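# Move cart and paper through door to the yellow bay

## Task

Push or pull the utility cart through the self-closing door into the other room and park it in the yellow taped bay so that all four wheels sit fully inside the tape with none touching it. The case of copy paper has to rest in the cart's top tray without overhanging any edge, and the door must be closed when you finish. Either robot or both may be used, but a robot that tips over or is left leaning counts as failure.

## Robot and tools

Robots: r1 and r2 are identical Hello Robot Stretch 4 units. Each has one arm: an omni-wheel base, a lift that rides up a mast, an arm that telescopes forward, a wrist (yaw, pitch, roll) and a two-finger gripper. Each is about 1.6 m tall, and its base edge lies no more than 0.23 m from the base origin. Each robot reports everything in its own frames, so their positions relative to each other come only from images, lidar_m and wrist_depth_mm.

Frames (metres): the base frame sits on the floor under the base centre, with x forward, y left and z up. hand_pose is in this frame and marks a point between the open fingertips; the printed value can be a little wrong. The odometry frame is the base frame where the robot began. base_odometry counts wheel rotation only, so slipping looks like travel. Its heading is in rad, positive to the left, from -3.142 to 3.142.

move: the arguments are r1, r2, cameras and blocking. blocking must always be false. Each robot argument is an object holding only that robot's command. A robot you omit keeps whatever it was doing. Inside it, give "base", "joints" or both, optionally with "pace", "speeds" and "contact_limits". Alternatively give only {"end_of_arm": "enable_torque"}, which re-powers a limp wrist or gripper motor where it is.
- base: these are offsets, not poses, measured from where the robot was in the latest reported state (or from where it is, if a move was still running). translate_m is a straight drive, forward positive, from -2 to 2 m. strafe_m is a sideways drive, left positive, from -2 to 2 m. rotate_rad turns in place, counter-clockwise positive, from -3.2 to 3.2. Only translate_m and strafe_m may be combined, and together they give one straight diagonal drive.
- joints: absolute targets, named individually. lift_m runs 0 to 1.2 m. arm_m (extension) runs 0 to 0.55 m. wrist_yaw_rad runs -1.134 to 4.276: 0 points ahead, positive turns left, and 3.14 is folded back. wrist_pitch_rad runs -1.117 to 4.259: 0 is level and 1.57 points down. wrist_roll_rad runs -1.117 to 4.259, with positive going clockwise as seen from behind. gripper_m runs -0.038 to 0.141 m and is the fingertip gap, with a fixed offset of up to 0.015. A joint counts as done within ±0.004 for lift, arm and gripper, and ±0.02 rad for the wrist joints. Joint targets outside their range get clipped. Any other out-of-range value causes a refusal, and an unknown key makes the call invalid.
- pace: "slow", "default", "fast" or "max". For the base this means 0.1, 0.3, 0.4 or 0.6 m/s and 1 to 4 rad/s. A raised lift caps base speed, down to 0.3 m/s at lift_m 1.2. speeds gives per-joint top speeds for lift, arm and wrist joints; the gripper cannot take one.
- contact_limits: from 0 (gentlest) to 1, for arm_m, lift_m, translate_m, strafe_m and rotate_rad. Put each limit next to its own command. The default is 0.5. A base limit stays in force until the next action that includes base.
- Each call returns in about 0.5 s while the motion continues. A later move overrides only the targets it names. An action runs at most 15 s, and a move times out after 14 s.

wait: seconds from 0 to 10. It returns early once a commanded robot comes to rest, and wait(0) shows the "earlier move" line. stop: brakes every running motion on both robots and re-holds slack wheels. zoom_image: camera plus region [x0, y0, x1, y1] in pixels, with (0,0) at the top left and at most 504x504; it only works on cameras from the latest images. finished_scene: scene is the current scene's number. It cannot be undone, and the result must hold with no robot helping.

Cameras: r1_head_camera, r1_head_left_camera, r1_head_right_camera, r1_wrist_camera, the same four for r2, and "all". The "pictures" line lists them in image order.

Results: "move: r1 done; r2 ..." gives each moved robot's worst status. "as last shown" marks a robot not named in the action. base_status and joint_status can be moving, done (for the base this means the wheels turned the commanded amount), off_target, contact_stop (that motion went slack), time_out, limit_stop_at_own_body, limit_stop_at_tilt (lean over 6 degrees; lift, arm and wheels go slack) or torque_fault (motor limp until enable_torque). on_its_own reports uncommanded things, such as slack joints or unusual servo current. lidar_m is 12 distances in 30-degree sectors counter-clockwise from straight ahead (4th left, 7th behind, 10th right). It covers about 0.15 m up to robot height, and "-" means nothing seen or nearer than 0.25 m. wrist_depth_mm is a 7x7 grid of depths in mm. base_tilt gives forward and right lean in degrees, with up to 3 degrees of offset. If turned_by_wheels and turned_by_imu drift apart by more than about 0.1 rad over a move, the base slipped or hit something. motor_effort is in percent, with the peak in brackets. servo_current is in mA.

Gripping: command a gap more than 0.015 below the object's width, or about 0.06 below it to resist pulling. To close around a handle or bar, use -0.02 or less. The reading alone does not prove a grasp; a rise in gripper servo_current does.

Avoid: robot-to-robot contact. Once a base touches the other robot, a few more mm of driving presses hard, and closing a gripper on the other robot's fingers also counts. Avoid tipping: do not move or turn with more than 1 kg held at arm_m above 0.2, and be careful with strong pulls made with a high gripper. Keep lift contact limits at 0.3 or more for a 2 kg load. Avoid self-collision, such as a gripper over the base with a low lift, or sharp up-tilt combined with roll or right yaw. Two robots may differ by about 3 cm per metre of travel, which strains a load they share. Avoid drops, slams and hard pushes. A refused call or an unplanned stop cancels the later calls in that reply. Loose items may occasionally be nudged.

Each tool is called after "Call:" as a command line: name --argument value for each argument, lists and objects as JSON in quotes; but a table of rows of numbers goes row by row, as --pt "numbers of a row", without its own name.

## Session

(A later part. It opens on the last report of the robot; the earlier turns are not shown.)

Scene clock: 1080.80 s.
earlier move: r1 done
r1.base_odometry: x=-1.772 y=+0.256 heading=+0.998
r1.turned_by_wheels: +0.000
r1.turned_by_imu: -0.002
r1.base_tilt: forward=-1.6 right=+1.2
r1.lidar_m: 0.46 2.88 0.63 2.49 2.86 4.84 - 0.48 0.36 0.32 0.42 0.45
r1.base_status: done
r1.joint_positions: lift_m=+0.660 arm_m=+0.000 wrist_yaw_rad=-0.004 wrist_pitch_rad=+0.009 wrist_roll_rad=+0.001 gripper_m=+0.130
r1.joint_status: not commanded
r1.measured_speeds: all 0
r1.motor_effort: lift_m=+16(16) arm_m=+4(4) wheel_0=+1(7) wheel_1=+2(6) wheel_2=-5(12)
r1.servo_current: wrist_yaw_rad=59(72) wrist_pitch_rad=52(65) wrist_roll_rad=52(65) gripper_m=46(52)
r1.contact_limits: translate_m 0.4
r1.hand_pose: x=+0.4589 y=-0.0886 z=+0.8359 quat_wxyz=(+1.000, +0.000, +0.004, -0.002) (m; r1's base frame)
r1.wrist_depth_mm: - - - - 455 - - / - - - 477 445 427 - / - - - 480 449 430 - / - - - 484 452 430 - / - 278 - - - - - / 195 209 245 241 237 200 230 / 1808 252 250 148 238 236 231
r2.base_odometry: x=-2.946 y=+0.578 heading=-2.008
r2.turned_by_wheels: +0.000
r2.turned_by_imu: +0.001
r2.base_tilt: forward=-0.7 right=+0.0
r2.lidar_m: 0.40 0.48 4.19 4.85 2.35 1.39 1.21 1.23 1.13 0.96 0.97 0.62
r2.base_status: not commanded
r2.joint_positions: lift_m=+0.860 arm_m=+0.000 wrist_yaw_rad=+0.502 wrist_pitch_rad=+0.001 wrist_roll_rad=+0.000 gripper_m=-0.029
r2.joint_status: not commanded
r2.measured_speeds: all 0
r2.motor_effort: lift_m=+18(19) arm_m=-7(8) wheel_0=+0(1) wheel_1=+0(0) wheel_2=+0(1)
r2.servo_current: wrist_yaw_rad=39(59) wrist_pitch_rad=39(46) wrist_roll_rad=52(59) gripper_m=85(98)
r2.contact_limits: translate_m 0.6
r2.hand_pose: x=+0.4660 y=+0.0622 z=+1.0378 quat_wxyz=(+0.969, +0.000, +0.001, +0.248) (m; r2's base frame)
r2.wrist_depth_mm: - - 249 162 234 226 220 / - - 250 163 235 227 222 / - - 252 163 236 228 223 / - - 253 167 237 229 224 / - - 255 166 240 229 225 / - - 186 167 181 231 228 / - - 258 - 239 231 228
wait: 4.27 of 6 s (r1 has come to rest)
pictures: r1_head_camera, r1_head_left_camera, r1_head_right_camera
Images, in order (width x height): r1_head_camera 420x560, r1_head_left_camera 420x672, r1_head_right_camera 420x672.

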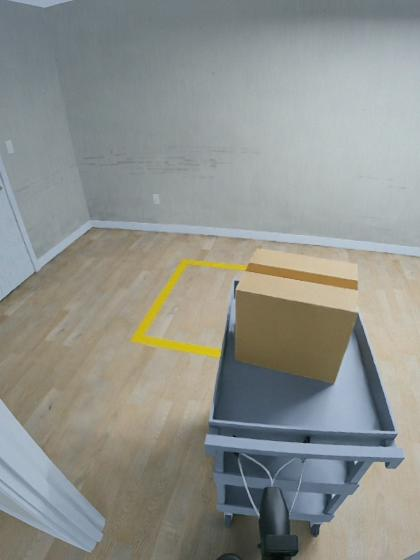

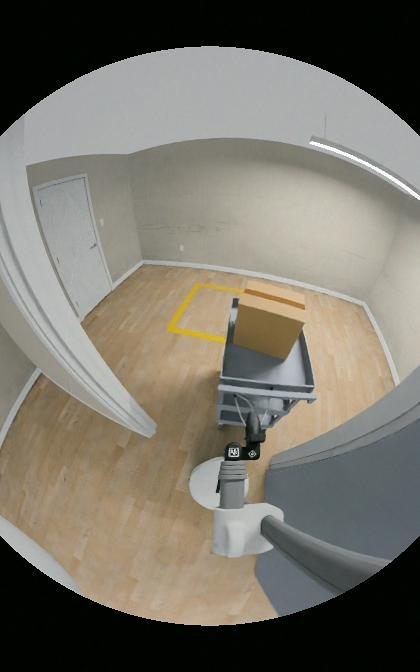

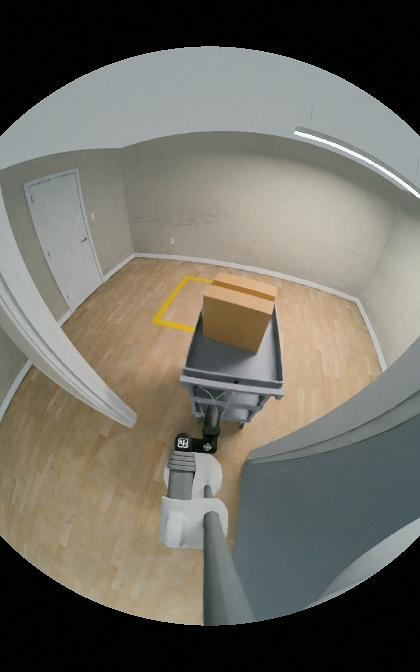

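Call:
move --blocking false --r1 '{"base":{"translate_m":-0.04},"pace":"slow"}' --cameras '[]'

Call:
wait --seconds 2 --cameras '[]'

Call:
move --blocking false --r1 '{"base":{"strafe_m":-0.05},"pace":"slow","contact_limits":{"strafe_m":0.2}}' --cameras '[]'

Call:
wait --seconds 3 --cameras '[]'

Call:
move --blocking false --r1 '{"base":{"translate_m":0.3},"pace":"slow","contact_limits":{"translate_m":0.4}}' --cameras '[]'

Call:
wait --seconds 6 --cameras '["r1_head_camera","r1_head_right_camera","r1_head_left_camera"]'

Scene clock: 1103.40 s.
move: r1 moving
r1.base_odometry: x=-1.779 y=+0.246 heading=+0.997
r1.turned_by_wheels: +0.000
r1.turned_by_imu: -0.001
r1.base_tilt: forward=-1.6 right=+1.3
r1.lidar_m: 0.46 2.89 0.64 2.48 2.84 4.82 - 0.49 0.35 0.32 0.35 0.46
r1.base_status: translate_m moving
r1.joint_positions: lift_m=+0.660 arm_m=+0.000 wrist_yaw_rad=-0.003 wrist_pitch_rad=+0.009 wrist_roll_rad=+0.001 gripper_m=+0.130
r1.joint_status: not commanded
r1.measured_speeds: translate_m=-0.049 strafe_m=+0.000 rotate_rad=-0.001 lift_m=+0.000 arm_m=+0.000 wrist_yaw_rad=+0.003 wrist_pitch_rad=+0.000 wrist_roll_rad=+0.000
r1.motor_effort: lift_m=+16(16) arm_m=+1(4) wheel_0=-4(7) wheel_1=-2(6) wheel_2=+7(7)
r1.servo_current: wrist_yaw_rad=46(59) wrist_pitch_rad=59(65) wrist_roll_rad=52(65) gripper_m=39(46)
r1.hand_pose: x=+0.4590 y=-0.0882 z=+0.8359 quat_wxyz=(+1.000, +0.000, +0.004, -0.001) (m; r1's base frame)
r1.wrist_depth_mm: - - - - - - - / - - - 492 459 436 - / - - - 492 459 433 - / - - - 492 462 436 - / - - - - - - - / 206 211 256 253 211 240 238 / 1863 267 750 140 248 242 241
r2: as last shown
r2.turned_by_imu: +0.000
r2.lidar_m: 0.39 0.45 4.15 4.84 2.36 1.42 1.21 1.24 1.14 0.95 0.96 0.62
r2.motor_effort: lift_m=+18(18) arm_m=-7(7) wheel_0=+0(0) wheel_1=+0(0) wheel_2=+0(0)
r2.servo_current: wrist_yaw_rad=52(52) wrist_pitch_rad=39(52) wrist_roll_rad=46(52) gripper_m=85(91)
r2.contact_limits: translate_m 0.6
r2.wrist_depth_mm: - - 248 161 233 226 220 / - - 251 163 235 227 221 / - - 251 163 236 229 223 / - - 253 167 237 229 224 / - - 255 166 238 231 225 / - - 186 167 181 232 226 / - - 258 - 240 231 228
pictures: none
No camera images: "cameras" was empty.

Scene clock: 1104.47 s.
earlier move: r1 done
r1.base_odometry: x=-1.794 y=+0.222 heading=+0.997
r1.turned_by_wheels: +0.000
r1.turned_by_imu: +0.000
r1.base_tilt: forward=-1.6 right=+1.2
r1.lidar_m: 0.46 2.93 0.66 2.50 2.84 4.82 - 0.46 0.33 0.32 0.37 0.49
r1.base_status: done
r1.joint_positions: lift_m=+0.660 arm_m=+0.000 wrist_yaw_rad=-0.002 wrist_pitch_rad=+0.009 wrist_roll_rad=+0.001 gripper_m=+0.130
r1.joint_status: not commanded
r1.measured_speeds: all 0
r1.motor_effort: lift_m=+16(16) arm_m=-4(4) wheel_0=-4(7) wheel_1=-3(7) wheel_2=+3(7)
r1.servo_current: wrist_yaw_rad=46(59) wrist_pitch_rad=59(65) wrist_roll_rad=59(65) gripper_m=39(52)
r1.hand_pose: x=+0.4591 y=-0.0881 z=+0.8359 quat_wxyz=(+1.000, +0.000, +0.004, -0.001) (m; r1's base frame)
r1.wrist_depth_mm: - - - - - 455 - / - - - 521 477 452 - / - - - 521 480 455 - / - - - 525 484 452 - / - - - - - - - / - 210 185 279 195 259 256 / - 303 1618 142 - - 1756
r2.base_odometry: x=-2.946 y=+0.578 heading=-2.008
r2.turned_by_wheels: +0.000
r2.turned_by_imu: +0.000
r2.base_tilt: forward=-0.7 right=+0.1
r2.lidar_m: 0.42 0.47 4.15 4.84 2.41 1.39 1.22 1.21 1.11 0.95 0.96 0.59
r2.base_status: not commanded
r2.joint_positions: lift_m=+0.860 arm_m=+0.000 wrist_yaw_rad=+0.502 wrist_pitch_rad=+0.001 wrist_roll_rad=+0.000 gripper_m=-0.029
r2.joint_status: not commanded
r2.measured_speeds: all 0
r2.motor_effort: lift_m=+18(18) arm_m=-7(8) wheel_0=+0(1) wheel_1=+0(0) wheel_2=+0(0)
r2.servo_current: wrist_yaw_rad=52(59) wrist_pitch_rad=39(52) wrist_roll_rad=52(59) gripper_m=91(91)
r2.contact_limits: translate_m 0.6
r2.hand_pose: x=+0.4660 y=+0.0622 z=+1.0378 quat_wxyz=(+0.969, +0.000, +0.001, +0.248) (m; r2's base frame)
r2.wrist_depth_mm: - - 250 162 233 226 220 / - - 250 163 234 227 222 / - - 253 163 236 229 223 / - - 253 167 236 229 224 / - - 255 166 239 230 226 / - - 186 166 181 232 227 / - - 259 - 239 231 228
wait: 1.07 of 2 s (r1 has come to rest)
pictures: none
No camera images: "cameras" was empty.

Scene clock: 1104.97 s.
move: r1 moving
r1.base_odometry: x=-1.782 y=+0.215 heading=+0.998
r1.turned_by_wheels: +0.000
r1.turned_by_imu: +0.000
r1.base_tilt: forward=-1.6 right=+1.3
r1.lidar_m: 0.47 2.95 0.67 2.49 2.90 4.86 - 0.47 0.33 0.33 0.35 0.48
r1.base_status: strafe_m moving
r1.joint_positions: lift_m=+0.660 arm_m=+0.000 wrist_yaw_rad=+0.000 wrist_pitch_rad=+0.009 wrist_roll_rad=+0.001 gripper_m=+0.130
r1.joint_status: not commanded
r1.measured_speeds: translate_m=+0.000 strafe_m=-0.056 rotate_rad=+0.001 lift_m=+0.000 arm_m=+0.000 wrist_yaw_rad=+0.008 wrist_pitch_rad=+0.000 wrist_roll_rad=+0.000
r1.motor_effort: lift_m=+16(16) arm_m=-3(4) wheel_0=+9(9) wheel_1=-4(7) wheel_2=+1(3)
r1.servo_current: wrist_yaw_rad=39(72) wrist_pitch_rad=52(59) wrist_roll_rad=52(65) gripper_m=46(52)
r1.contact_limits: strafe_m 0.2
r1.hand_pose: x=+0.4593 y=-0.0874 z=+0.8359 quat_wxyz=(+1.000, +0.000, +0.004, +0.000) (m; r1's base frame)
r1.wrist_depth_mm: - - - - - - - / - - - 512 477 452 - / - - - 521 484 452 - / - - - 525 484 449 - / - - - - - - - / - 205 283 278 190 256 254 / - 301 1618 138 - - 1708
r2: as last shown
r2.base_tilt: forward=-0.6 right=+0.1
r2.lidar_m: 0.41 0.46 4.18 4.85 2.34 1.42 1.21 1.22 1.10 0.96 0.96 0.63
r2.motor_effort: lift_m=+18(19) arm_m=-7(8) wheel_0=+0(1) wheel_1=+0(1) wheel_2=+0(0)
r2.servo_current: wrist_yaw_rad=59(59) wrist_pitch_rad=46(46) wrist_roll_rad=33(52) gripper_m=85(98)
r2.contact_limits: translate_m 0.6
r2.wrist_depth_mm: - - 249 161 233 226 220 / - - 249 163 234 228 221 / - - 253 164 235 229 224 / - - 252 167 237 229 223 / - - 254 166 238 229 225 / - - 186 166 181 232 227 / - - 258 - 239 231 228
pictures: none
No camera images: "cameras" was empty.

Scene clock: 1106.07 s.
earlier move: r1 done
r1.base_odometry: x=-1.752 y=+0.195 heading=+0.998
r1.turned_by_wheels: +0.000
r1.turned_by_imu: +0.000
r1.base_tilt: forward=-1.6 right=+1.3
r1.lidar_m: 0.48 3.00 0.70 2.53 2.92 4.96 - 0.41 0.31 0.27 0.30 0.48
r1.base_status: done
r1.joint_positions: lift_m=+0.660 arm_m=+0.000 wrist_yaw_rad=+0.001 wrist_pitch_rad=+0.009 wrist_roll_rad=+0.001 gripper_m=+0.130
r1.joint_status: not commanded
r1.measured_speeds: all 0
r1.motor_effort: lift_m=+16(16) arm_m=-4(4) wheel_0=+6(11) wheel_1=-3(7) wheel_2=+0(3)
r1.servo_current: wrist_yaw_rad=39(72) wrist_pitch_rad=52(59) wrist_roll_rad=59(65) gripper_m=39(52)
r1.contact_limits: strafe_m 0.2
r1.hand_pose: x=+0.4594 y=-0.0872 z=+0.8359 quat_wxyz=(+1.000, +0.000, +0.004, +0.000) (m; r1's base frame)
r1.wrist_depth_mm: - - - - - - - / - - - 500 469 - - / - - - 504 462 - - / - - 544 508 469 449 - / - - - - - - - / 243 196 278 - 195 254 250 / - 303 1756 140 - 254 1618
r2.base_odometry: x=-2.946 y=+0.578 heading=-2.008
r2.turned_by_wheels: +0.000
r2.turned_by_imu: +0.000
r2.base_tilt: forward=-0.6 right=+0.1
r2.lidar_m: 0.41 0.49 4.17 4.83 2.37 1.39 1.20 1.21 1.09 0.97 0.95 0.59
r2.base_status: not commanded
r2.joint_positions: lift_m=+0.860 arm_m=+0.000 wrist_yaw_rad=+0.502 wrist_pitch_rad=+0.001 wrist_roll_rad=+0.000 gripper_m=-0.029
r2.joint_status: not commanded
r2.measured_speeds: all 0
r2.motor_effort: lift_m=+18(19) arm_m=-7(8) wheel_0=+0(1) wheel_1=+0(1) wheel_2=+0(1)
r2.servo_current: wrist_yaw_rad=46(59) wrist_pitch_rad=46(46) wrist_roll_rad=52(59) gripper_m=85(98)
r2.contact_limits: translate_m 0.6
r2.hand_pose: x=+0.4660 y=+0.0622 z=+1.0378 quat_wxyz=(+0.969, +0.000, +0.001, +0.248) (m; r2's base frame)
r2.wrist_depth_mm: - - 249 162 234 226 220 / - - 249 162 235 227 222 / - - 251 163 236 229 224 / - - 253 167 236 229 224 / - - 255 166 240 230 226 / - - 186 167 180 232 227 / - - 258 - 240 231 228
wait: 1.10 of 3 s (r1 has come to rest)
pictures: none
No camera images: "cameras" was empty.

Scene clock: 1106.57 s.
move: r1 moving
r1.base_odometry: x=-1.745 y=+0.206 heading=+0.998
r1.turned_by_wheels: +0.000
r1.turned_by_imu: +0.000
r1.base_tilt: forward=-1.6 right=+1.3
r1.lidar_m: 0.47 2.97 0.69 2.55 2.90 4.93 - 0.39 0.28 0.26 0.30 0.48
r1.base_status: translate_m moving
r1.joint_positions: lift_m=+0.660 arm_m=+0.000 wrist_yaw_rad=+0.001 wrist_pitch_rad=+0.009 wrist_roll_rad=+0.001 gripper_m=+0.130
r1.joint_status: not commanded
r1.measured_speeds: translate_m=+0.048 strafe_m=+0.000 rotate_rad=-0.001 lift_m=+0.000 arm_m=+0.000 wrist_yaw_rad=+0.000 wrist_pitch_rad=+0.000 wrist_roll_rad=+0.000
r1.motor_effort: lift_m=+15(16) arm_m=-3(4) wheel_0=+4(10) wheel_1=+6(6) wheel_2=-5(6)
r1.servo_current: wrist_yaw_rad=65(65) wrist_pitch_rad=52(65) wrist_roll_rad=39(59) gripper_m=39(46)
r1.contact_limits: translate_m 0.4
r1.hand_pose: x=+0.4594 y=-0.0872 z=+0.8359 quat_wxyz=(+1.000, +0.000, +0.004, +0.000) (m; r1's base frame)
r1.wrist_depth_mm: - - - - - - - / - - - 492 452 - - / - - - 492 459 - - / - - 539 500 462 442 - / - - - - - - - / 235 199 - 262 212 243 241 / 1983 283 1808 143 254 723 242
r2: as last shown
r2.base_tilt: forward=-0.7 right=+0.1
r2.lidar_m: 0.40 0.46 4.18 4.83 2.37 1.42 1.19 1.23 1.14 0.96 0.95 0.62
r2.motor_effort: lift_m=+18(18) arm_m=-7(7) wheel_0=+0(1) wheel_1=+0(0) wheel_2=+0(0)
r2.servo_current: wrist_yaw_rad=52(52) wrist_pitch_rad=39(46) wrist_roll_rad=52(52) gripper_m=85(91)
r2.contact_limits: translate_m 0.6
r2.wrist_depth_mm: - - 250 162 234 225 220 / - - 251 163 235 227 221 / - - 251 163 236 229 223 / - - 253 167 237 229 224 / - - 255 166 240 230 225 / - - 186 167 181 231 227 / - - 259 - 240 230 227
pictures: none
No camera images: "cameras" was empty.

Scene clock: 1110.33 s.
earlier move: r1 done
r1.base_odometry: x=-1.590 y=+0.447 heading=+0.998
r1.turned_by_wheels: +0.000
r1.turned_by_imu: -0.002
r1.base_tilt: forward=-1.6 right=+1.3
r1.lidar_m: 0.42 2.89 0.58 0.60 2.82 4.80 1.04 0.44 0.35 0.33 0.54 0.45
r1.base_status: done
r1.joint_positions: lift_m=+0.660 arm_m=+0.000 wrist_yaw_rad=-0.004 wrist_pitch_rad=+0.009 wrist_roll_rad=+0.001 gripper_m=+0.130
r1.joint_status: not commanded
r1.measured_speeds: all 0
r1.motor_effort: lift_m=+16(16) arm_m=+4(4) wheel_0=+1(11) wheel_1=+3(8) wheel_2=-4(14)
r1.servo_current: wrist_yaw_rad=46(72) wrist_pitch_rad=52(65) wrist_roll_rad=39(65) gripper_m=39(46)
r1.contact_limits: translate_m 0.4
r1.hand_pose: x=+0.4589 y=-0.0886 z=+0.8359 quat_wxyz=(+1.000, +0.000, +0.004, -0.002) (m; r1's base frame)
r1.wrist_depth_mm: - - - - 449 - - / - - - 473 445 427 - / - - - 469 445 433 - / - - 521 477 449 433 - / - 281 473 - - - - / 187 209 241 240 236 199 234 / 206 246 243 148 237 236 234
r2.base_odometry: x=-2.946 y=+0.578 heading=-2.008
r2.turned_by_wheels: +0.000
r2.turned_by_imu: +0.001
r2.base_tilt: forward=-0.6 right=+0.0
r2.lidar_m: 0.38 0.47 4.16 4.83 2.38 1.41 1.20 1.23 1.13 0.97 0.97 0.61
r2.base_status: not commanded
r2.joint_positions: lift_m=+0.860 arm_m=+0.000 wrist_yaw_rad=+0.502 wrist_pitch_rad=+0.001 wrist_roll_rad=+0.000 gripper_m=-0.029
r2.joint_status: not commanded
r2.measured_speeds: all 0
r2.motor_effort: lift_m=+18(19) arm_m=-7(8) wheel_0=+0(1) wheel_1=+0(1) wheel_2=+0(1)
r2.servo_current: wrist_yaw_rad=39(65) wrist_pitch_rad=39(52) wrist_roll_rad=39(59) gripper_m=85(98)
r2.contact_limits: translate_m 0.6
r2.hand_pose: x=+0.4660 y=+0.0622 z=+1.0378 quat_wxyz=(+0.969, +0.000, +0.001, +0.248) (m; r2's base frame)
r2.wrist_depth_mm: - - 249 162 234 225 220 / - - 251 163 235 228 221 / - - 252 163 236 229 222 / - - 253 167 236 229 224 / - - 256 166 238 231 225 / - - 186 166 181 231 226 / - - 258 - 240 230 228
wait: 3.77 of 6 s (r1 has come to rest)
pictures: r1_head_camera, r1_head_left_camera, r1_head_right_camera
Images, in order (width x height): r1_head_camera 420x560, r1_head_left_camera 420x672, r1_head_right_camera 420x672.

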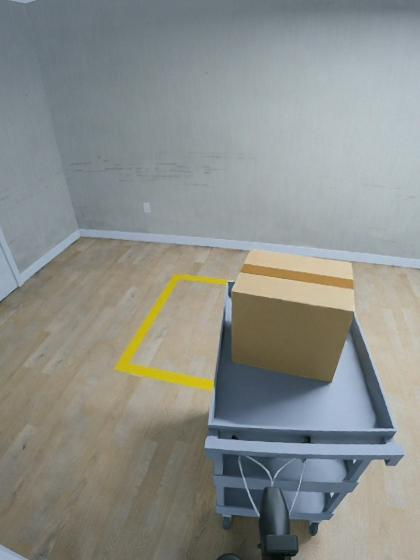

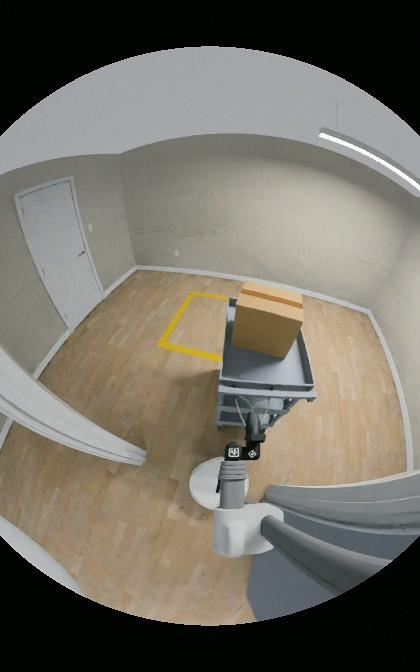

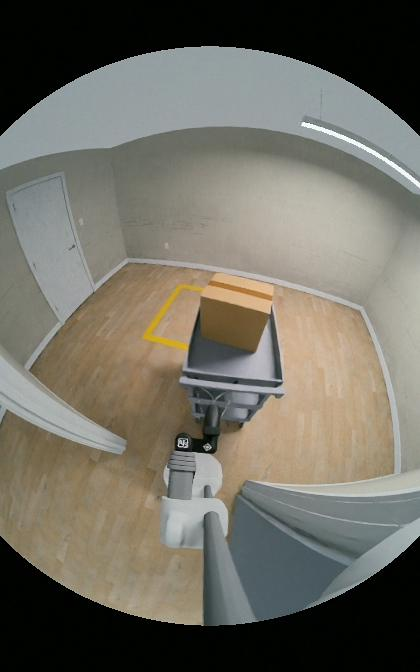

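Call:
move --blocking false --r1 '{"base":{"translate_m":0.25},"pace":"slow","contact_limits":{"translate_m":0.4}}' --cameras '[]'

Call:
wait --seconds 6 --cameras '[]'

Call:
move --blocking false --r1 '{"base":{"translate_m":-0.06},"pace":"slow"}' --cameras '[]'

Call:
wait --seconds 3 --cameras '["r1_head_camera","r1_head_right_camera","r1_head_left_camera"]'

Scene clock: 1126.57 s.
move: r1 moving
r1.base_odometry: x=-1.583 y=+0.458 heading=+0.997
r1.turned_by_wheels: +0.000
r1.turned_by_imu: +0.000
r1.base_tilt: forward=-1.6 right=+1.3
r1.lidar_m: 0.44 2.91 0.61 0.58 2.82 4.79 1.06 0.45 0.35 0.37 0.56 0.46
r1.base_status: translate_m moving
r1.joint_positions: lift_m=+0.660 arm_m=+0.000 wrist_yaw_rad=-0.004 wrist_pitch_rad=+0.009 wrist_roll_rad=+0.001 gripper_m=+0.130
r1.joint_status: not commanded
r1.measured_speeds: translate_m=+0.049 strafe_m=+0.000 rotate_rad=-0.001 lift_m=+0.000 arm_m=+0.000 wrist_yaw_rad=+0.000 wrist_pitch_rad=+0.000 wrist_roll_rad=+0.000
r1.motor_effort: lift_m=+16(16) arm_m=+4(4) wheel_0=+3(7) wheel_1=+5(5) wheel_2=-10(11)
r1.servo_current: wrist_yaw_rad=59(59) wrist_pitch_rad=59(65) wrist_roll_rad=46(59) gripper_m=39(46)
r1.contact_limits: translate_m 0.4
r1.hand_pose: x=+0.4589 y=-0.0886 z=+0.8359 quat_wxyz=(+1.000, +0.000, +0.004, -0.002) (m; r1's base frame)
r1.wrist_depth_mm: - - - - 452 - - / - - - 473 442 430 - / - - - 477 445 430 - / - - 521 473 445 433 - / - 278 466 - - - - / 185 210 239 238 236 195 232 / 202 245 243 138 236 235 234
r2: as last shown
r2.turned_by_imu: +0.000
r2.base_tilt: forward=-0.7 right=+0.1
r2.lidar_m: 0.39 0.48 4.17 4.83 2.37 1.42 1.22 1.21 1.11 0.97 0.95 0.62
r2.motor_effort: lift_m=+18(18) arm_m=-7(8) wheel_0=+0(0) wheel_1=+0(0) wheel_2=+0(0)
r2.servo_current: wrist_yaw_rad=52(52) wrist_pitch_rad=39(46) wrist_roll_rad=46(65) gripper_m=85(98)
r2.contact_limits: translate_m 0.6
r2.wrist_depth_mm: - - 248 161 234 226 220 / - - 251 163 234 227 221 / - - 251 164 235 229 223 / - - 253 167 236 230 224 / - - 255 166 239 230 225 / - - 186 167 181 232 226 / - - 258 - 239 230 227
pictures: none
No camera images: "cameras" was empty.

Scene clock: 1129.83 s.
earlier move: r1 done
r1.base_odometry: x=-1.454 y=+0.657 heading=+0.997
r1.turned_by_wheels: +0.000
r1.turned_by_imu: -0.002
r1.base_tilt: forward=-1.6 right=+1.3
r1.lidar_m: 0.45 2.83 2.43 0.56 0.66 4.66 1.10 0.51 0.49 2.31 0.54 0.47
r1.base_status: done
r1.joint_positions: lift_m=+0.660 arm_m=+0.000 wrist_yaw_rad=-0.005 wrist_pitch_rad=+0.009 wrist_roll_rad=+0.001 gripper_m=+0.130
r1.joint_status: not commanded
r1.measured_speeds: all 0
r1.motor_effort: lift_m=+16(16) arm_m=+4(4) wheel_0=+1(7) wheel_1=+2(6) wheel_2=-6(12)
r1.servo_current: wrist_yaw_rad=52(78) wrist_pitch_rad=52(65) wrist_roll_rad=59(65) gripper_m=46(52)
r1.contact_limits: translate_m 0.4
r1.hand_pose: x=+0.4588 y=-0.0889 z=+0.8359 quat_wxyz=(+1.000, +0.000, +0.004, -0.003) (m; r1's base frame)
r1.wrist_depth_mm: - - - - - 436 - / - - - 477 452 430 - / - - - 480 455 427 - / - - - 484 455 433 - / - 301 357 - - - - / - 192 193 239 236 199 233 / 1863 191 241 140 237 236 234
r2.base_odometry: x=-2.946 y=+0.578 heading=-2.008
r2.turned_by_wheels: +0.000
r2.turned_by_imu: +0.000
r2.base_tilt: forward=-0.7 right=+0.0
r2.lidar_m: 0.39 0.48 4.14 4.85 2.38 1.40 1.21 1.22 1.11 0.95 0.96 0.61
r2.base_status: not commanded
r2.joint_positions: lift_m=+0.860 arm_m=+0.000 wrist_yaw_rad=+0.502 wrist_pitch_rad=+0.001 wrist_roll_rad=+0.000 gripper_m=-0.029
r2.joint_status: not commanded
r2.measured_speeds: all 0
r2.motor_effort: lift_m=+18(19) arm_m=-7(8) wheel_0=+0(1) wheel_1=+0(1) wheel_2=+0(1)
r2.servo_current: wrist_yaw_rad=39(65) wrist_pitch_rad=39(46) wrist_roll_rad=46(65) gripper_m=91(98)
r2.contact_limits: translate_m 0.6
r2.hand_pose: x=+0.4660 y=+0.0622 z=+1.0378 quat_wxyz=(+0.969, +0.000, +0.001, +0.248) (m; r2's base frame)
r2.wrist_depth_mm: - - 249 161 233 227 220 / - - 252 163 234 227 222 / - - 252 163 236 229 224 / - - 254 167 236 229 223 / - - 255 165 239 229 225 / - - 185 167 181 232 227 / - - 258 - 240 231 228
wait: 3.27 of 6 s (r1 has come to rest)
pictures: none
No camera images: "cameras" was empty.

Scene clock: 1130.33 s.
move: r1 moving
r1.base_odometry: x=-1.461 y=+0.647 heading=+0.997
r1.turned_by_wheels: +0.000
r1.turned_by_imu: +0.000
r1.base_tilt: forward=-1.6 right=+1.3
r1.lidar_m: 0.45 2.81 2.41 0.57 2.94 4.66 1.07 0.50 0.47 2.32 0.55 0.48
r1.base_status: translate_m moving
r1.joint_positions: lift_m=+0.660 arm_m=+0.000 wrist_yaw_rad=-0.005 wrist_pitch_rad=+0.009 wrist_roll_rad=+0.001 gripper_m=+0.130
r1.joint_status: not commanded
r1.measured_speeds: translate_m=-0.048 strafe_m=+0.000 rotate_rad=+0.000 lift_m=+0.000 arm_m=+0.000 wrist_yaw_rad=+0.001 wrist_pitch_rad=+0.000 wrist_roll_rad=+0.000
r1.motor_effort: lift_m=+16(16) arm_m=+4(4) wheel_0=-7(8) wheel_1=-2(6) wheel_2=+5(6)
r1.servo_current: wrist_yaw_rad=65(65) wrist_pitch_rad=46(59) wrist_roll_rad=59(59) gripper_m=39(46)
r1.hand_pose: x=+0.4588 y=-0.0889 z=+0.8359 quat_wxyz=(+1.000, +0.000, +0.004, -0.003) (m; r1's base frame)
r1.wrist_depth_mm: - - - - - 439 - / - - - 480 462 433 - / - - - 492 466 439 - / - - - 492 469 442 - / - - - - - - - / - 191 199 248 193 242 239 / 1921 192 251 142 247 243 1708
r2: as last shown
r2.base_tilt: forward=-0.6 right=+0.1
r2.lidar_m: 0.40 0.46 4.13 4.86 2.35 1.42 1.21 1.22 1.13 0.93 0.95 0.62
r2.motor_effort: lift_m=+18(18) arm_m=-7(8) wheel_0=+0(0) wheel_1=+0(0) wheel_2=+0(0)
r2.servo_current: wrist_yaw_rad=52(59) wrist_pitch_rad=39(46) wrist_roll_rad=52(52) gripper_m=85(91)
r2.contact_limits: translate_m 0.6
r2.wrist_depth_mm: - - 249 161 234 226 220 / - - 251 162 236 227 221 / - - 252 164 236 229 224 / - - 252 167 238 229 223 / - - 255 166 239 231 226 / - - 186 167 181 232 226 / - - 258 - 240 231 228
pictures: none
No camera images: "cameras" was empty.

Scene clock: 1131.67 s.
earlier move: r1 done
r1.base_odometry: x=-1.486 y=+0.607 heading=+0.997
r1.turned_by_wheels: +0.000
r1.turned_by_imu: +0.000
r1.base_tilt: forward=-1.6 right=+1.3
r1.lidar_m: 0.45 2.87 2.44 0.57 2.80 4.68 1.08 0.46 0.45 2.31 2.63 0.50
r1.base_status: done
r1.joint_positions: lift_m=+0.660 arm_m=+0.000 wrist_yaw_rad=-0.003 wrist_pitch_rad=+0.009 wrist_roll_rad=+0.001 gripper_m=+0.130
r1.joint_status: not commanded
r1.measured_speeds: all 0
r1.motor_effort: lift_m=+16(16) arm_m=-4(4) wheel_0=-4(8) wheel_1=-3(7) wheel_2=+2(8)
r1.servo_current: wrist_yaw_rad=39(72) wrist_pitch_rad=52(59) wrist_roll_rad=52(59) gripper_m=46(46)
r1.hand_pose: x=+0.4591 y=-0.0882 z=+0.8359 quat_wxyz=(+1.000, +0.000, +0.004, -0.001) (m; r1's base frame)
r1.wrist_depth_mm: - - - - - - - / - - - 525 496 473 - / - - - 535 504 477 - / - - - 535 504 477 - / - - - - - - - / - 232 188 287 191 212 - / - 1808 301 141 - - 1863
r2.base_odometry: x=-2.946 y=+0.578 heading=-2.008
r2.turned_by_wheels: +0.000
r2.turned_by_imu: +0.000
r2.base_tilt: forward=-0.7 right=+0.0
r2.lidar_m: 0.39 0.44 4.16 4.84 2.37 1.42 1.21 1.21 1.12 0.95 0.95 0.59
r2.base_status: not commanded
r2.joint_positions: lift_m=+0.860 arm_m=+0.000 wrist_yaw_rad=+0.502 wrist_pitch_rad=+0.001 wrist_roll_rad=+0.000 gripper_m=-0.029
r2.joint_status: not commanded
r2.measured_speeds: all 0
r2.motor_effort: lift_m=+18(18) arm_m=-7(8) wheel_0=+0(1) wheel_1=+0(1) wheel_2=+0(1)
r2.servo_current: wrist_yaw_rad=46(59) wrist_pitch_rad=39(46) wrist_roll_rad=39(59) gripper_m=91(98)
r2.contact_limits: translate_m 0.6
r2.hand_pose: x=+0.4660 y=+0.0622 z=+1.0378 quat_wxyz=(+0.969, +0.000, +0.001, +0.248) (m; r2's base frame)
r2.wrist_depth_mm: - - 250 161 234 225 220 / - - 251 163 235 227 221 / - - 252 164 236 228 224 / - - 253 167 237 230 223 / - - 255 166 240 231 225 / - - 185 166 181 232 227 / - - 258 - 239 231 227
wait: 1.33 of 3 s (r1 has come to rest)
pictures: r1_head_camera, r1_head_left_camera, r1_head_right_camera
Images, in order (width x height): r1_head_camera 420x560, r1_head_left_camera 420x672, r1_head_right_camera 420x672.

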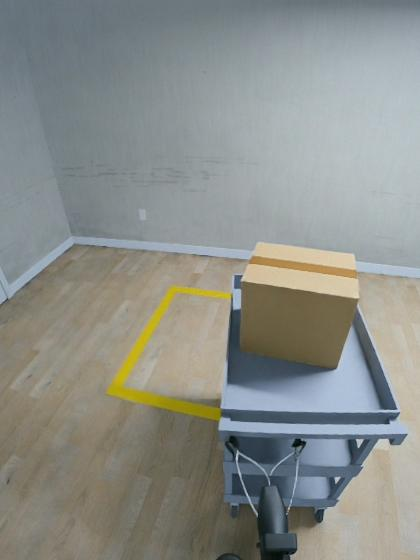

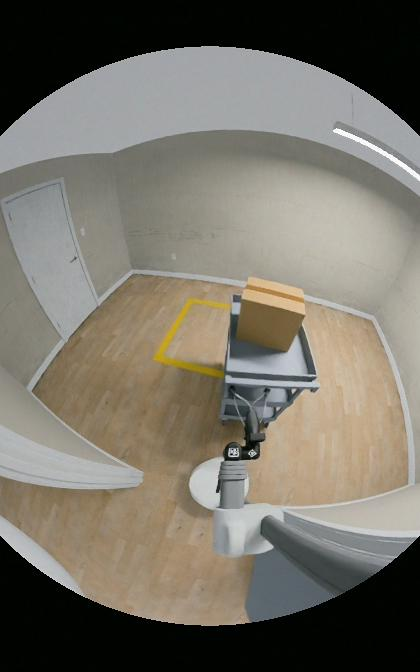

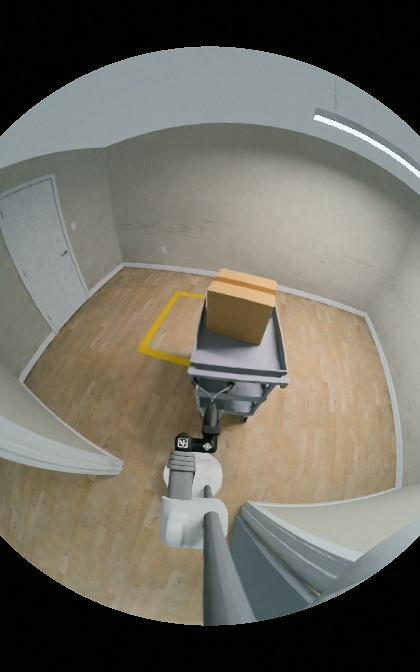

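Call:
move --blocking false --r1 '{"base":{"rotate_rad":0.25},"pace":"slow"}' --cameras '[]'

Call:
wait --seconds 3 --cameras '[]'

Call:
move --blocking false --r1 '{"base":{"strafe_m":-0.27},"pace":"slow","contact_limits":{"strafe_m":0.2}}' --cameras '[]'

Call:
wait --seconds 5 --cameras '["r1_head_camera","r1_head_right_camera","r1_wrist_camera"]'

Scene clock: 1143.33 s.
move: r1 moving
r1.base_odometry: x=-1.486 y=+0.607 heading=+1.122
r1.turned_by_wheels: +0.125
r1.turned_by_imu: +0.125
r1.base_tilt: forward=-1.6 right=+1.3
r1.lidar_m: 0.51 2.63 1.38 0.56 3.02 5.95 0.79 0.47 0.44 2.33 0.55 0.48
r1.base_status: rotate_rad moving
r1.joint_positions: lift_m=+0.660 arm_m=+0.000 wrist_yaw_rad=-0.003 wrist_pitch_rad=+0.009 wrist_roll_rad=+0.001 gripper_m=+0.130
r1.joint_status: not commanded
r1.measured_speeds: translate_m=+0.002 strafe_m=+0.000 rotate_rad=+0.484 lift_m=+0.000 arm_m=+0.000 wrist_yaw_rad=-0.011 wrist_pitch_rad=+0.000 wrist_roll_rad=+0.000
r1.motor_effort: lift_m=+16(16) arm_m=-3(4) wheel_0=-9(11) wheel_1=-6(7) wheel_2=-8(9)
r1.servo_current: wrist_yaw_rad=33(65) wrist_pitch_rad=52(65) wrist_roll_rad=65(65) gripper_m=46(46)
r1.hand_pose: x=+0.4590 y=-0.0884 z=+0.8359 quat_wxyz=(+1.000, +0.000, +0.004, -0.002) (m; r1's base frame)
r1.wrist_depth_mm: - - - - - 473 - / - - - 539 504 466 - / - - - 544 504 466 - / - - - 544 508 469 442 / - - - - - - - / - - 191 289 193 266 263 / - 1808 312 147 - - 1618
r2: as last shown
r2.base_tilt: forward=-0.6 right=+0.1
r2.lidar_m: 0.41 0.47 4.19 4.86 2.38 1.38 1.19 1.20 1.11 0.97 0.98 0.59
r2.motor_effort: lift_m=+18(18) arm_m=-7(7) wheel_0=+0(1) wheel_1=+0(1) wheel_2=+0(0)
r2.servo_current: wrist_yaw_rad=52(59) wrist_pitch_rad=39(46) wrist_roll_rad=46(52) gripper_m=91(91)
r2.contact_limits: translate_m 0.6
r2.wrist_depth_mm: - - 248 162 234 226 220 / - - 251 163 235 226 222 / - - 252 163 236 228 223 / - - 253 167 237 229 224 / - - 256 166 239 231 226 / - - 185 166 181 231 228 / - - 259 - 239 231 227
pictures: none
No camera images: "cameras" was empty.

Scene clock: 1144.13 s.
earlier move: r1 done
r1.base_odometry: x=-1.486 y=+0.607 heading=+1.246
r1.turned_by_wheels: +0.124
r1.turned_by_imu: +0.124
r1.base_tilt: forward=-1.6 right=+1.3
r1.lidar_m: 0.46 2.54 0.60 0.57 3.30 6.06 0.64 0.41 0.43 2.39 0.52 0.46
r1.base_status: done
r1.joint_positions: lift_m=+0.660 arm_m=+0.000 wrist_yaw_rad=-0.002 wrist_pitch_rad=+0.009 wrist_roll_rad=+0.001 gripper_m=+0.130
r1.joint_status: not commanded
r1.measured_speeds: all 0
r1.motor_effort: lift_m=+16(16) arm_m=+4(4) wheel_0=-5(11) wheel_1=-2(7) wheel_2=-1(9)
r1.servo_current: wrist_yaw_rad=33(72) wrist_pitch_rad=52(65) wrist_roll_rad=59(65) gripper_m=39(46)
r1.hand_pose: x=+0.4591 y=-0.0879 z=+0.8358 quat_wxyz=(+1.000, +0.000, +0.004, -0.001) (m; r1's base frame)
r1.wrist_depth_mm: - - - - - 488 427 / - - - - 521 469 424 / - - - - 530 473 430 / - - - - 525 469 427 / - - - - - - - / - 210 - 245 189 208 248 / - 1808 1921 146 278 - -
r2.base_odometry: x=-2.946 y=+0.578 heading=-2.008
r2.turned_by_wheels: +0.000
r2.turned_by_imu: +0.000
r2.base_tilt: forward=-0.7 right=+0.1
r2.lidar_m: 0.40 0.48 4.14 4.85 2.39 1.40 1.20 1.22 1.12 0.95 0.97 0.60
r2.base_status: not commanded
r2.joint_positions: lift_m=+0.860 arm_m=+0.000 wrist_yaw_rad=+0.502 wrist_pitch_rad=+0.001 wrist_roll_rad=+0.000 gripper_m=-0.029
r2.joint_status: not commanded
r2.measured_speeds: all 0
r2.motor_effort: lift_m=+18(18) arm_m=-7(8) wheel_0=+0(1) wheel_1=+0(1) wheel_2=+0(0)
r2.servo_current: wrist_yaw_rad=59(59) wrist_pitch_rad=46(46) wrist_roll_rad=46(65) gripper_m=85(91)
r2.contact_limits: translate_m 0.6
r2.hand_pose: x=+0.4660 y=+0.0622 z=+1.0378 quat_wxyz=(+0.969, +0.000, +0.001, +0.248) (m; r2's base frame)
r2.wrist_depth_mm: - - 249 161 233 226 220 / - - 250 163 234 227 221 / - - 252 163 235 229 224 / - - 254 167 237 229 224 / - - 256 166 239 230 225 / - - 186 167 181 232 226 / - - 258 - 239 231 227
wait: 0.80 of 3 s (r1 has come to rest)
pictures: none
No camera images: "cameras" was empty.

Scene clock: 1144.63 s.
move: r1 moving
r1.base_odometry: x=-1.473 y=+0.602 heading=+1.246
r1.turned_by_wheels: +0.000
r1.turned_by_imu: +0.000
r1.base_tilt: forward=-1.6 right=+1.3
r1.lidar_m: 0.46 2.54 0.61 0.59 3.34 6.07 0.62 0.42 0.43 2.34 0.50 0.45
r1.base_status: strafe_m moving
r1.joint_positions: lift_m=+0.660 arm_m=+0.000 wrist_yaw_rad=-0.002 wrist_pitch_rad=+0.009 wrist_roll_rad=+0.001 gripper_m=+0.130
r1.joint_status: not commanded
r1.measured_speeds: translate_m=+0.000 strafe_m=-0.057 rotate_rad=+0.001 lift_m=+0.000 arm_m=+0.000 wrist_yaw_rad=+0.000 wrist_pitch_rad=+0.000 wrist_roll_rad=+0.000
r1.motor_effort: lift_m=+16(16) arm_m=+4(4) wheel_0=+6(9) wheel_1=-6(7) wheel_2=+1(1)
r1.servo_current: wrist_yaw_rad=52(59) wrist_pitch_rad=59(59) wrist_roll_rad=46(59) gripper_m=46(46)
r1.contact_limits: strafe_m 0.2
r1.hand_pose: x=+0.4591 y=-0.0879 z=+0.8358 quat_wxyz=(+1.000, +0.000, +0.004, -0.001) (m; r1's base frame)
r1.wrist_depth_mm: - - - - - 473 418 / - - - - 517 462 421 / - - - - 521 466 427 / - - - - 525 466 418 / - - - - - - - / - 211 - 250 191 249 245 / - 1863 1921 144 741 - -
r2: as last shown
r2.base_tilt: forward=-0.6 right=+0.1
r2.lidar_m: 0.40 0.47 4.18 4.86 2.39 1.41 1.20 1.23 1.11 0.95 0.95 0.60
r2.motor_effort: lift_m=+18(18) arm_m=-7(7) wheel_0=+0(1) wheel_1=+0(0) wheel_2=+0(0)
r2.servo_current: wrist_yaw_rad=39(52) wrist_pitch_rad=46(46) wrist_roll_rad=59(59) gripper_m=85(91)
r2.contact_limits: translate_m 0.6
r2.wrist_depth_mm: - - 249 161 233 225 220 / - - 251 163 235 227 221 / - - 252 163 236 228 224 / - - 254 167 237 229 224 / - - 255 166 239 230 226 / - - 185 166 181 231 226 / - - 259 - 239 230 228
pictures: none
No camera images: "cameras" was empty.

Scene clock: 1148.00 s.
earlier move: r1 done
r1.base_odometry: x=-1.231 y=+0.521 heading=+1.247
r1.turned_by_wheels: +0.000
r1.turned_by_imu: -0.001
r1.base_tilt: forward=-1.6 right=+1.3
r1.lidar_m: 0.48 0.54 1.17 0.83 3.67 6.18 0.29 0.32 0.85 2.10 2.66 0.42
r1.base_status: done
r1.joint_positions: lift_m=+0.660 arm_m=+0.000 wrist_yaw_rad=+0.002 wrist_pitch_rad=+0.009 wrist_roll_rad=+0.001 gripper_m=+0.130
r1.joint_status: not commanded
r1.measured_speeds: all 0
r1.motor_effort: lift_m=+16(16) arm_m=+4(4) wheel_0=+6(13) wheel_1=-1(9) wheel_2=+1(2)
r1.servo_current: wrist_yaw_rad=52(78) wrist_pitch_rad=59(65) wrist_roll_rad=65(65) gripper_m=39(46)
r1.contact_limits: strafe_m 0.2
r1.hand_pose: x=+0.4594 y=-0.0870 z=+0.8358 quat_wxyz=(+1.000, +0.000, +0.004, +0.001) (m; r1's base frame)
r1.wrist_depth_mm: - - - - 449 - - / - - - 504 439 535 - / - - - 508 445 591 - / - - - 521 445 521 - / - - - - - - - / - 216 211 259 191 220 - / 1983 375 1863 160 243 215 -
r2.base_odometry: x=-2.946 y=+0.578 heading=-2.008
r2.turned_by_wheels: +0.000
r2.turned_by_imu: +0.000
r2.base_tilt: forward=-0.7 right=+0.0
r2.lidar_m: 0.41 0.48 4.13 4.87 2.37 1.42 1.20 1.22 1.12 0.94 0.96 0.61
r2.base_status: not commanded
r2.joint_positions: lift_m=+0.860 arm_m=+0.000 wrist_yaw_rad=+0.502 wrist_pitch_rad=+0.001 wrist_roll_rad=+0.000 gripper_m=-0.029
r2.joint_status: not commanded
r2.measured_speeds: all 0
r2.motor_effort: lift_m=+18(19) arm_m=-7(8) wheel_0=+0(1) wheel_1=+0(1) wheel_2=+0(1)
r2.servo_current: wrist_yaw_rad=39(59) wrist_pitch_rad=46(46) wrist_roll_rad=39(59) gripper_m=85(91)
r2.contact_limits: translate_m 0.6
r2.hand_pose: x=+0.4660 y=+0.0622 z=+1.0378 quat_wxyz=(+0.969, +0.000, +0.001, +0.248) (m; r2's base frame)
r2.wrist_depth_mm: - - 249 161 233 226 220 / - - 252 163 236 228 221 / - - 252 163 236 228 224 / - - 254 167 237 230 224 / - - 256 166 238 230 226 / - - 186 167 181 233 227 / - - 259 - 239 230 228
wait: 3.37 of 5 s (r1 has come to rest)
pictures: r1_head_camera, r1_head_right_camera, r1_wrist_camera
Images, in order (width x height): r1_head_camera 420x560, r1_head_right_camera 420x672, r1_wrist_camera 616x392.

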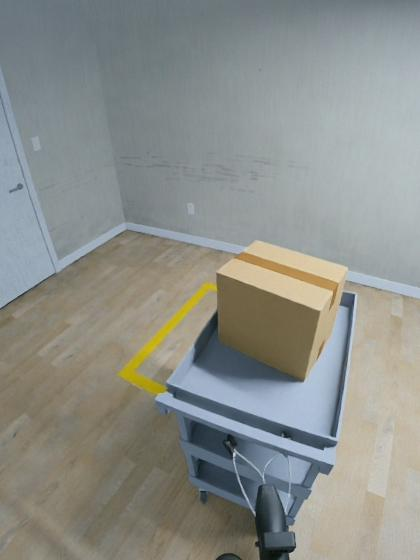

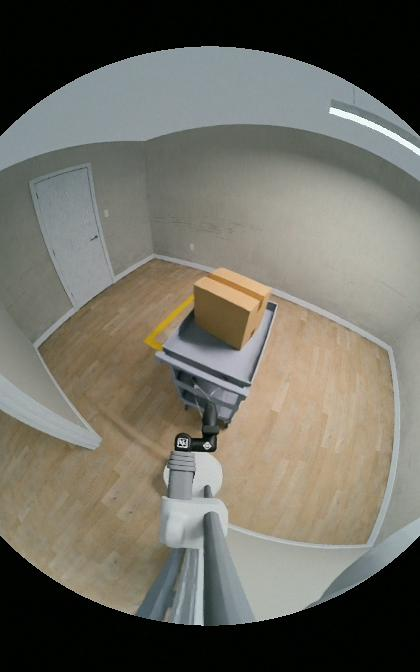

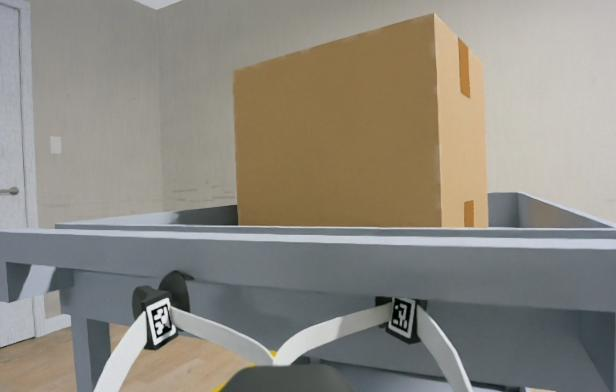

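Call:
move --blocking false --r1 '{"base":{"translate_m":0.35},"pace":"slow","contact_limits":{"translate_m":0.4}}' --cameras '[]'

Call:
wait --seconds 6 --cameras '["r1_head_camera","r1_wrist_camera"]'

Scene clock: 1158.17 s.
move: r1 moving
r1.base_odometry: x=-1.227 y=+0.533 heading=+1.247
r1.turned_by_wheels: +0.001
r1.turned_by_imu: +0.000
r1.base_tilt: forward=-1.6 right=+1.3
r1.lidar_m: 0.48 0.54 1.20 0.83 3.64 6.19 0.31 0.33 0.94 2.13 2.67 0.43
r1.base_status: translate_m moving
r1.joint_positions: lift_m=+0.660 arm_m=+0.000 wrist_yaw_rad=+0.002 wrist_pitch_rad=+0.009 wrist_roll_rad=+0.001 gripper_m=+0.130
r1.joint_status: not commanded
r1.measured_speeds: translate_m=+0.049 strafe_m=+0.001 rotate_rad=+0.001 lift_m=+0.000 arm_m=+0.000 wrist_yaw_rad=+0.000 wrist_pitch_rad=+0.000 wrist_roll_rad=+0.000
r1.motor_effort: lift_m=+16(16) arm_m=+4(4) wheel_0=+6(9) wheel_1=+6(7) wheel_2=-6(8)
r1.servo_current: wrist_yaw_rad=46(59) wrist_pitch_rad=52(59) wrist_roll_rad=46(59) gripper_m=46(46)
r1.contact_limits: translate_m 0.4
r1.hand_pose: x=+0.4594 y=-0.0870 z=+0.8358 quat_wxyz=(+1.000, +0.000, +0.004, +0.001) (m; r1's base frame)
r1.wrist_depth_mm: - - - - 449 - - / - - - 508 439 525 - / - - - 512 442 574 - / - - - 517 445 512 - / - - - - - - - / - 215 210 258 187 218 - / 1983 377 1863 159 241 215 -
r2: as last shown
r2.base_tilt: forward=-0.6 right=+0.1
r2.lidar_m: 0.39 0.47 4.18 4.85 2.37 1.40 1.20 1.20 1.12 0.97 0.97 0.60
r2.motor_effort: lift_m=+18(18) arm_m=-7(8) wheel_0=+0(0) wheel_1=+0(0) wheel_2=+0(1)
r2.servo_current: wrist_yaw_rad=52(52) wrist_pitch_rad=46(46) wrist_roll_rad=52(59) gripper_m=85(91)
r2.contact_limits: translate_m 0.6
r2.wrist_depth_mm: - - 250 161 232 227 220 / - - 250 163 235 227 222 / - - 252 163 236 228 223 / - - 254 167 237 229 224 / - - 256 166 239 230 226 / - - 186 166 181 231 225 / - - 257 - 240 231 227
pictures: none
No camera images: "cameras" was empty.

Scene clock: 1162.43 s.
earlier move: r1 done
r1.base_odometry: x=-1.119 y=+0.852 heading=+1.247
r1.turned_by_wheels: +0.000
r1.turned_by_imu: +0.001
r1.base_tilt: forward=-1.6 right=+1.2
r1.lidar_m: 0.50 2.62 2.47 0.81 0.87 6.49 0.65 0.77 1.93 2.32 2.35 0.40
r1.base_status: done
r1.joint_positions: lift_m=+0.660 arm_m=+0.000 wrist_yaw_rad=+0.002 wrist_pitch_rad=+0.009 wrist_roll_rad=+0.001 gripper_m=+0.130
r1.joint_status: not commanded
r1.measured_speeds: all 0
r1.motor_effort: lift_m=+16(16) arm_m=+4(4) wheel_0=+5(12) wheel_1=+3(7) wheel_2=-2(8)
r1.servo_current: wrist_yaw_rad=39(78) wrist_pitch_rad=59(65) wrist_roll_rad=46(72) gripper_m=46(52)
r1.contact_limits: translate_m 0.4
r1.hand_pose: x=+0.4594 y=-0.0870 z=+0.8358 quat_wxyz=(+1.000, +0.000, +0.004, +0.001) (m; r1's base frame)
r1.wrist_depth_mm: - - - - 488 410 - / - - - 585 462 413 530 / - - - 585 462 413 525 / - - - 591 469 410 525 / - - - - - 212 - / - 436 211 281 186 206 - / - 430 1756 153 241 202 191
r2.base_odometry: x=-2.946 y=+0.578 heading=-2.008
r2.turned_by_wheels: +0.000
r2.turned_by_imu: +0.001
r2.base_tilt: forward=-0.6 right=+0.1
r2.lidar_m: 0.40 0.47 4.16 4.86 2.36 1.40 1.21 1.22 1.11 0.95 0.96 0.57
r2.base_status: not commanded
r2.joint_positions: lift_m=+0.860 arm_m=+0.000 wrist_yaw_rad=+0.502 wrist_pitch_rad=+0.001 wrist_roll_rad=+0.000 gripper_m=-0.029
r2.joint_status: not commanded
r2.measured_speeds: all 0
r2.motor_effort: lift_m=+18(19) arm_m=-7(8) wheel_0=+0(1) wheel_1=+0(1) wheel_2=+0(1)
r2.servo_current: wrist_yaw_rad=39(65) wrist_pitch_rad=39(52) wrist_roll_rad=33(59) gripper_m=91(98)
r2.contact_limits: translate_m 0.6
r2.hand_pose: x=+0.4660 y=+0.0622 z=+1.0378 quat_wxyz=(+0.969, +0.000, +0.001, +0.248) (m; r2's base frame)
r2.wrist_depth_mm: - - 250 162 234 226 220 / - - 250 163 235 227 220 / - - 252 163 236 229 223 / - - 253 167 237 230 224 / - - 255 166 240 231 225 / - - 186 167 181 231 227 / - - 258 - 239 230 227
wait: 4.27 of 6 s (r1 has come to rest)
pictures: r1_head_camera, r1_wrist_camera
Images, in order (width x height): r1_head_camera 420x560, r1_wrist_camera 616x392.

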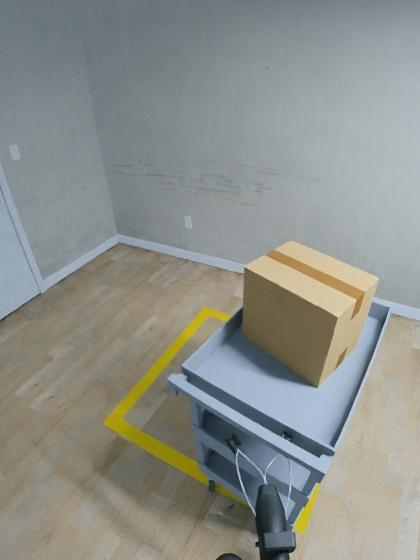

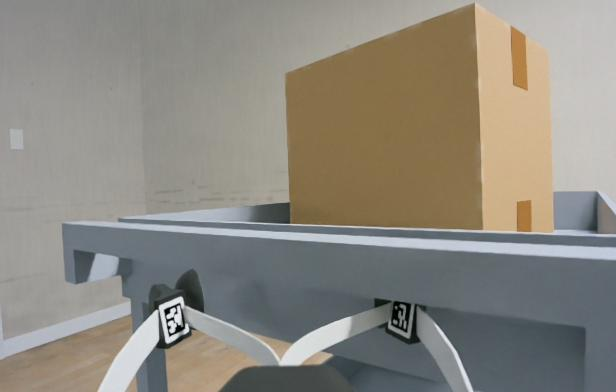

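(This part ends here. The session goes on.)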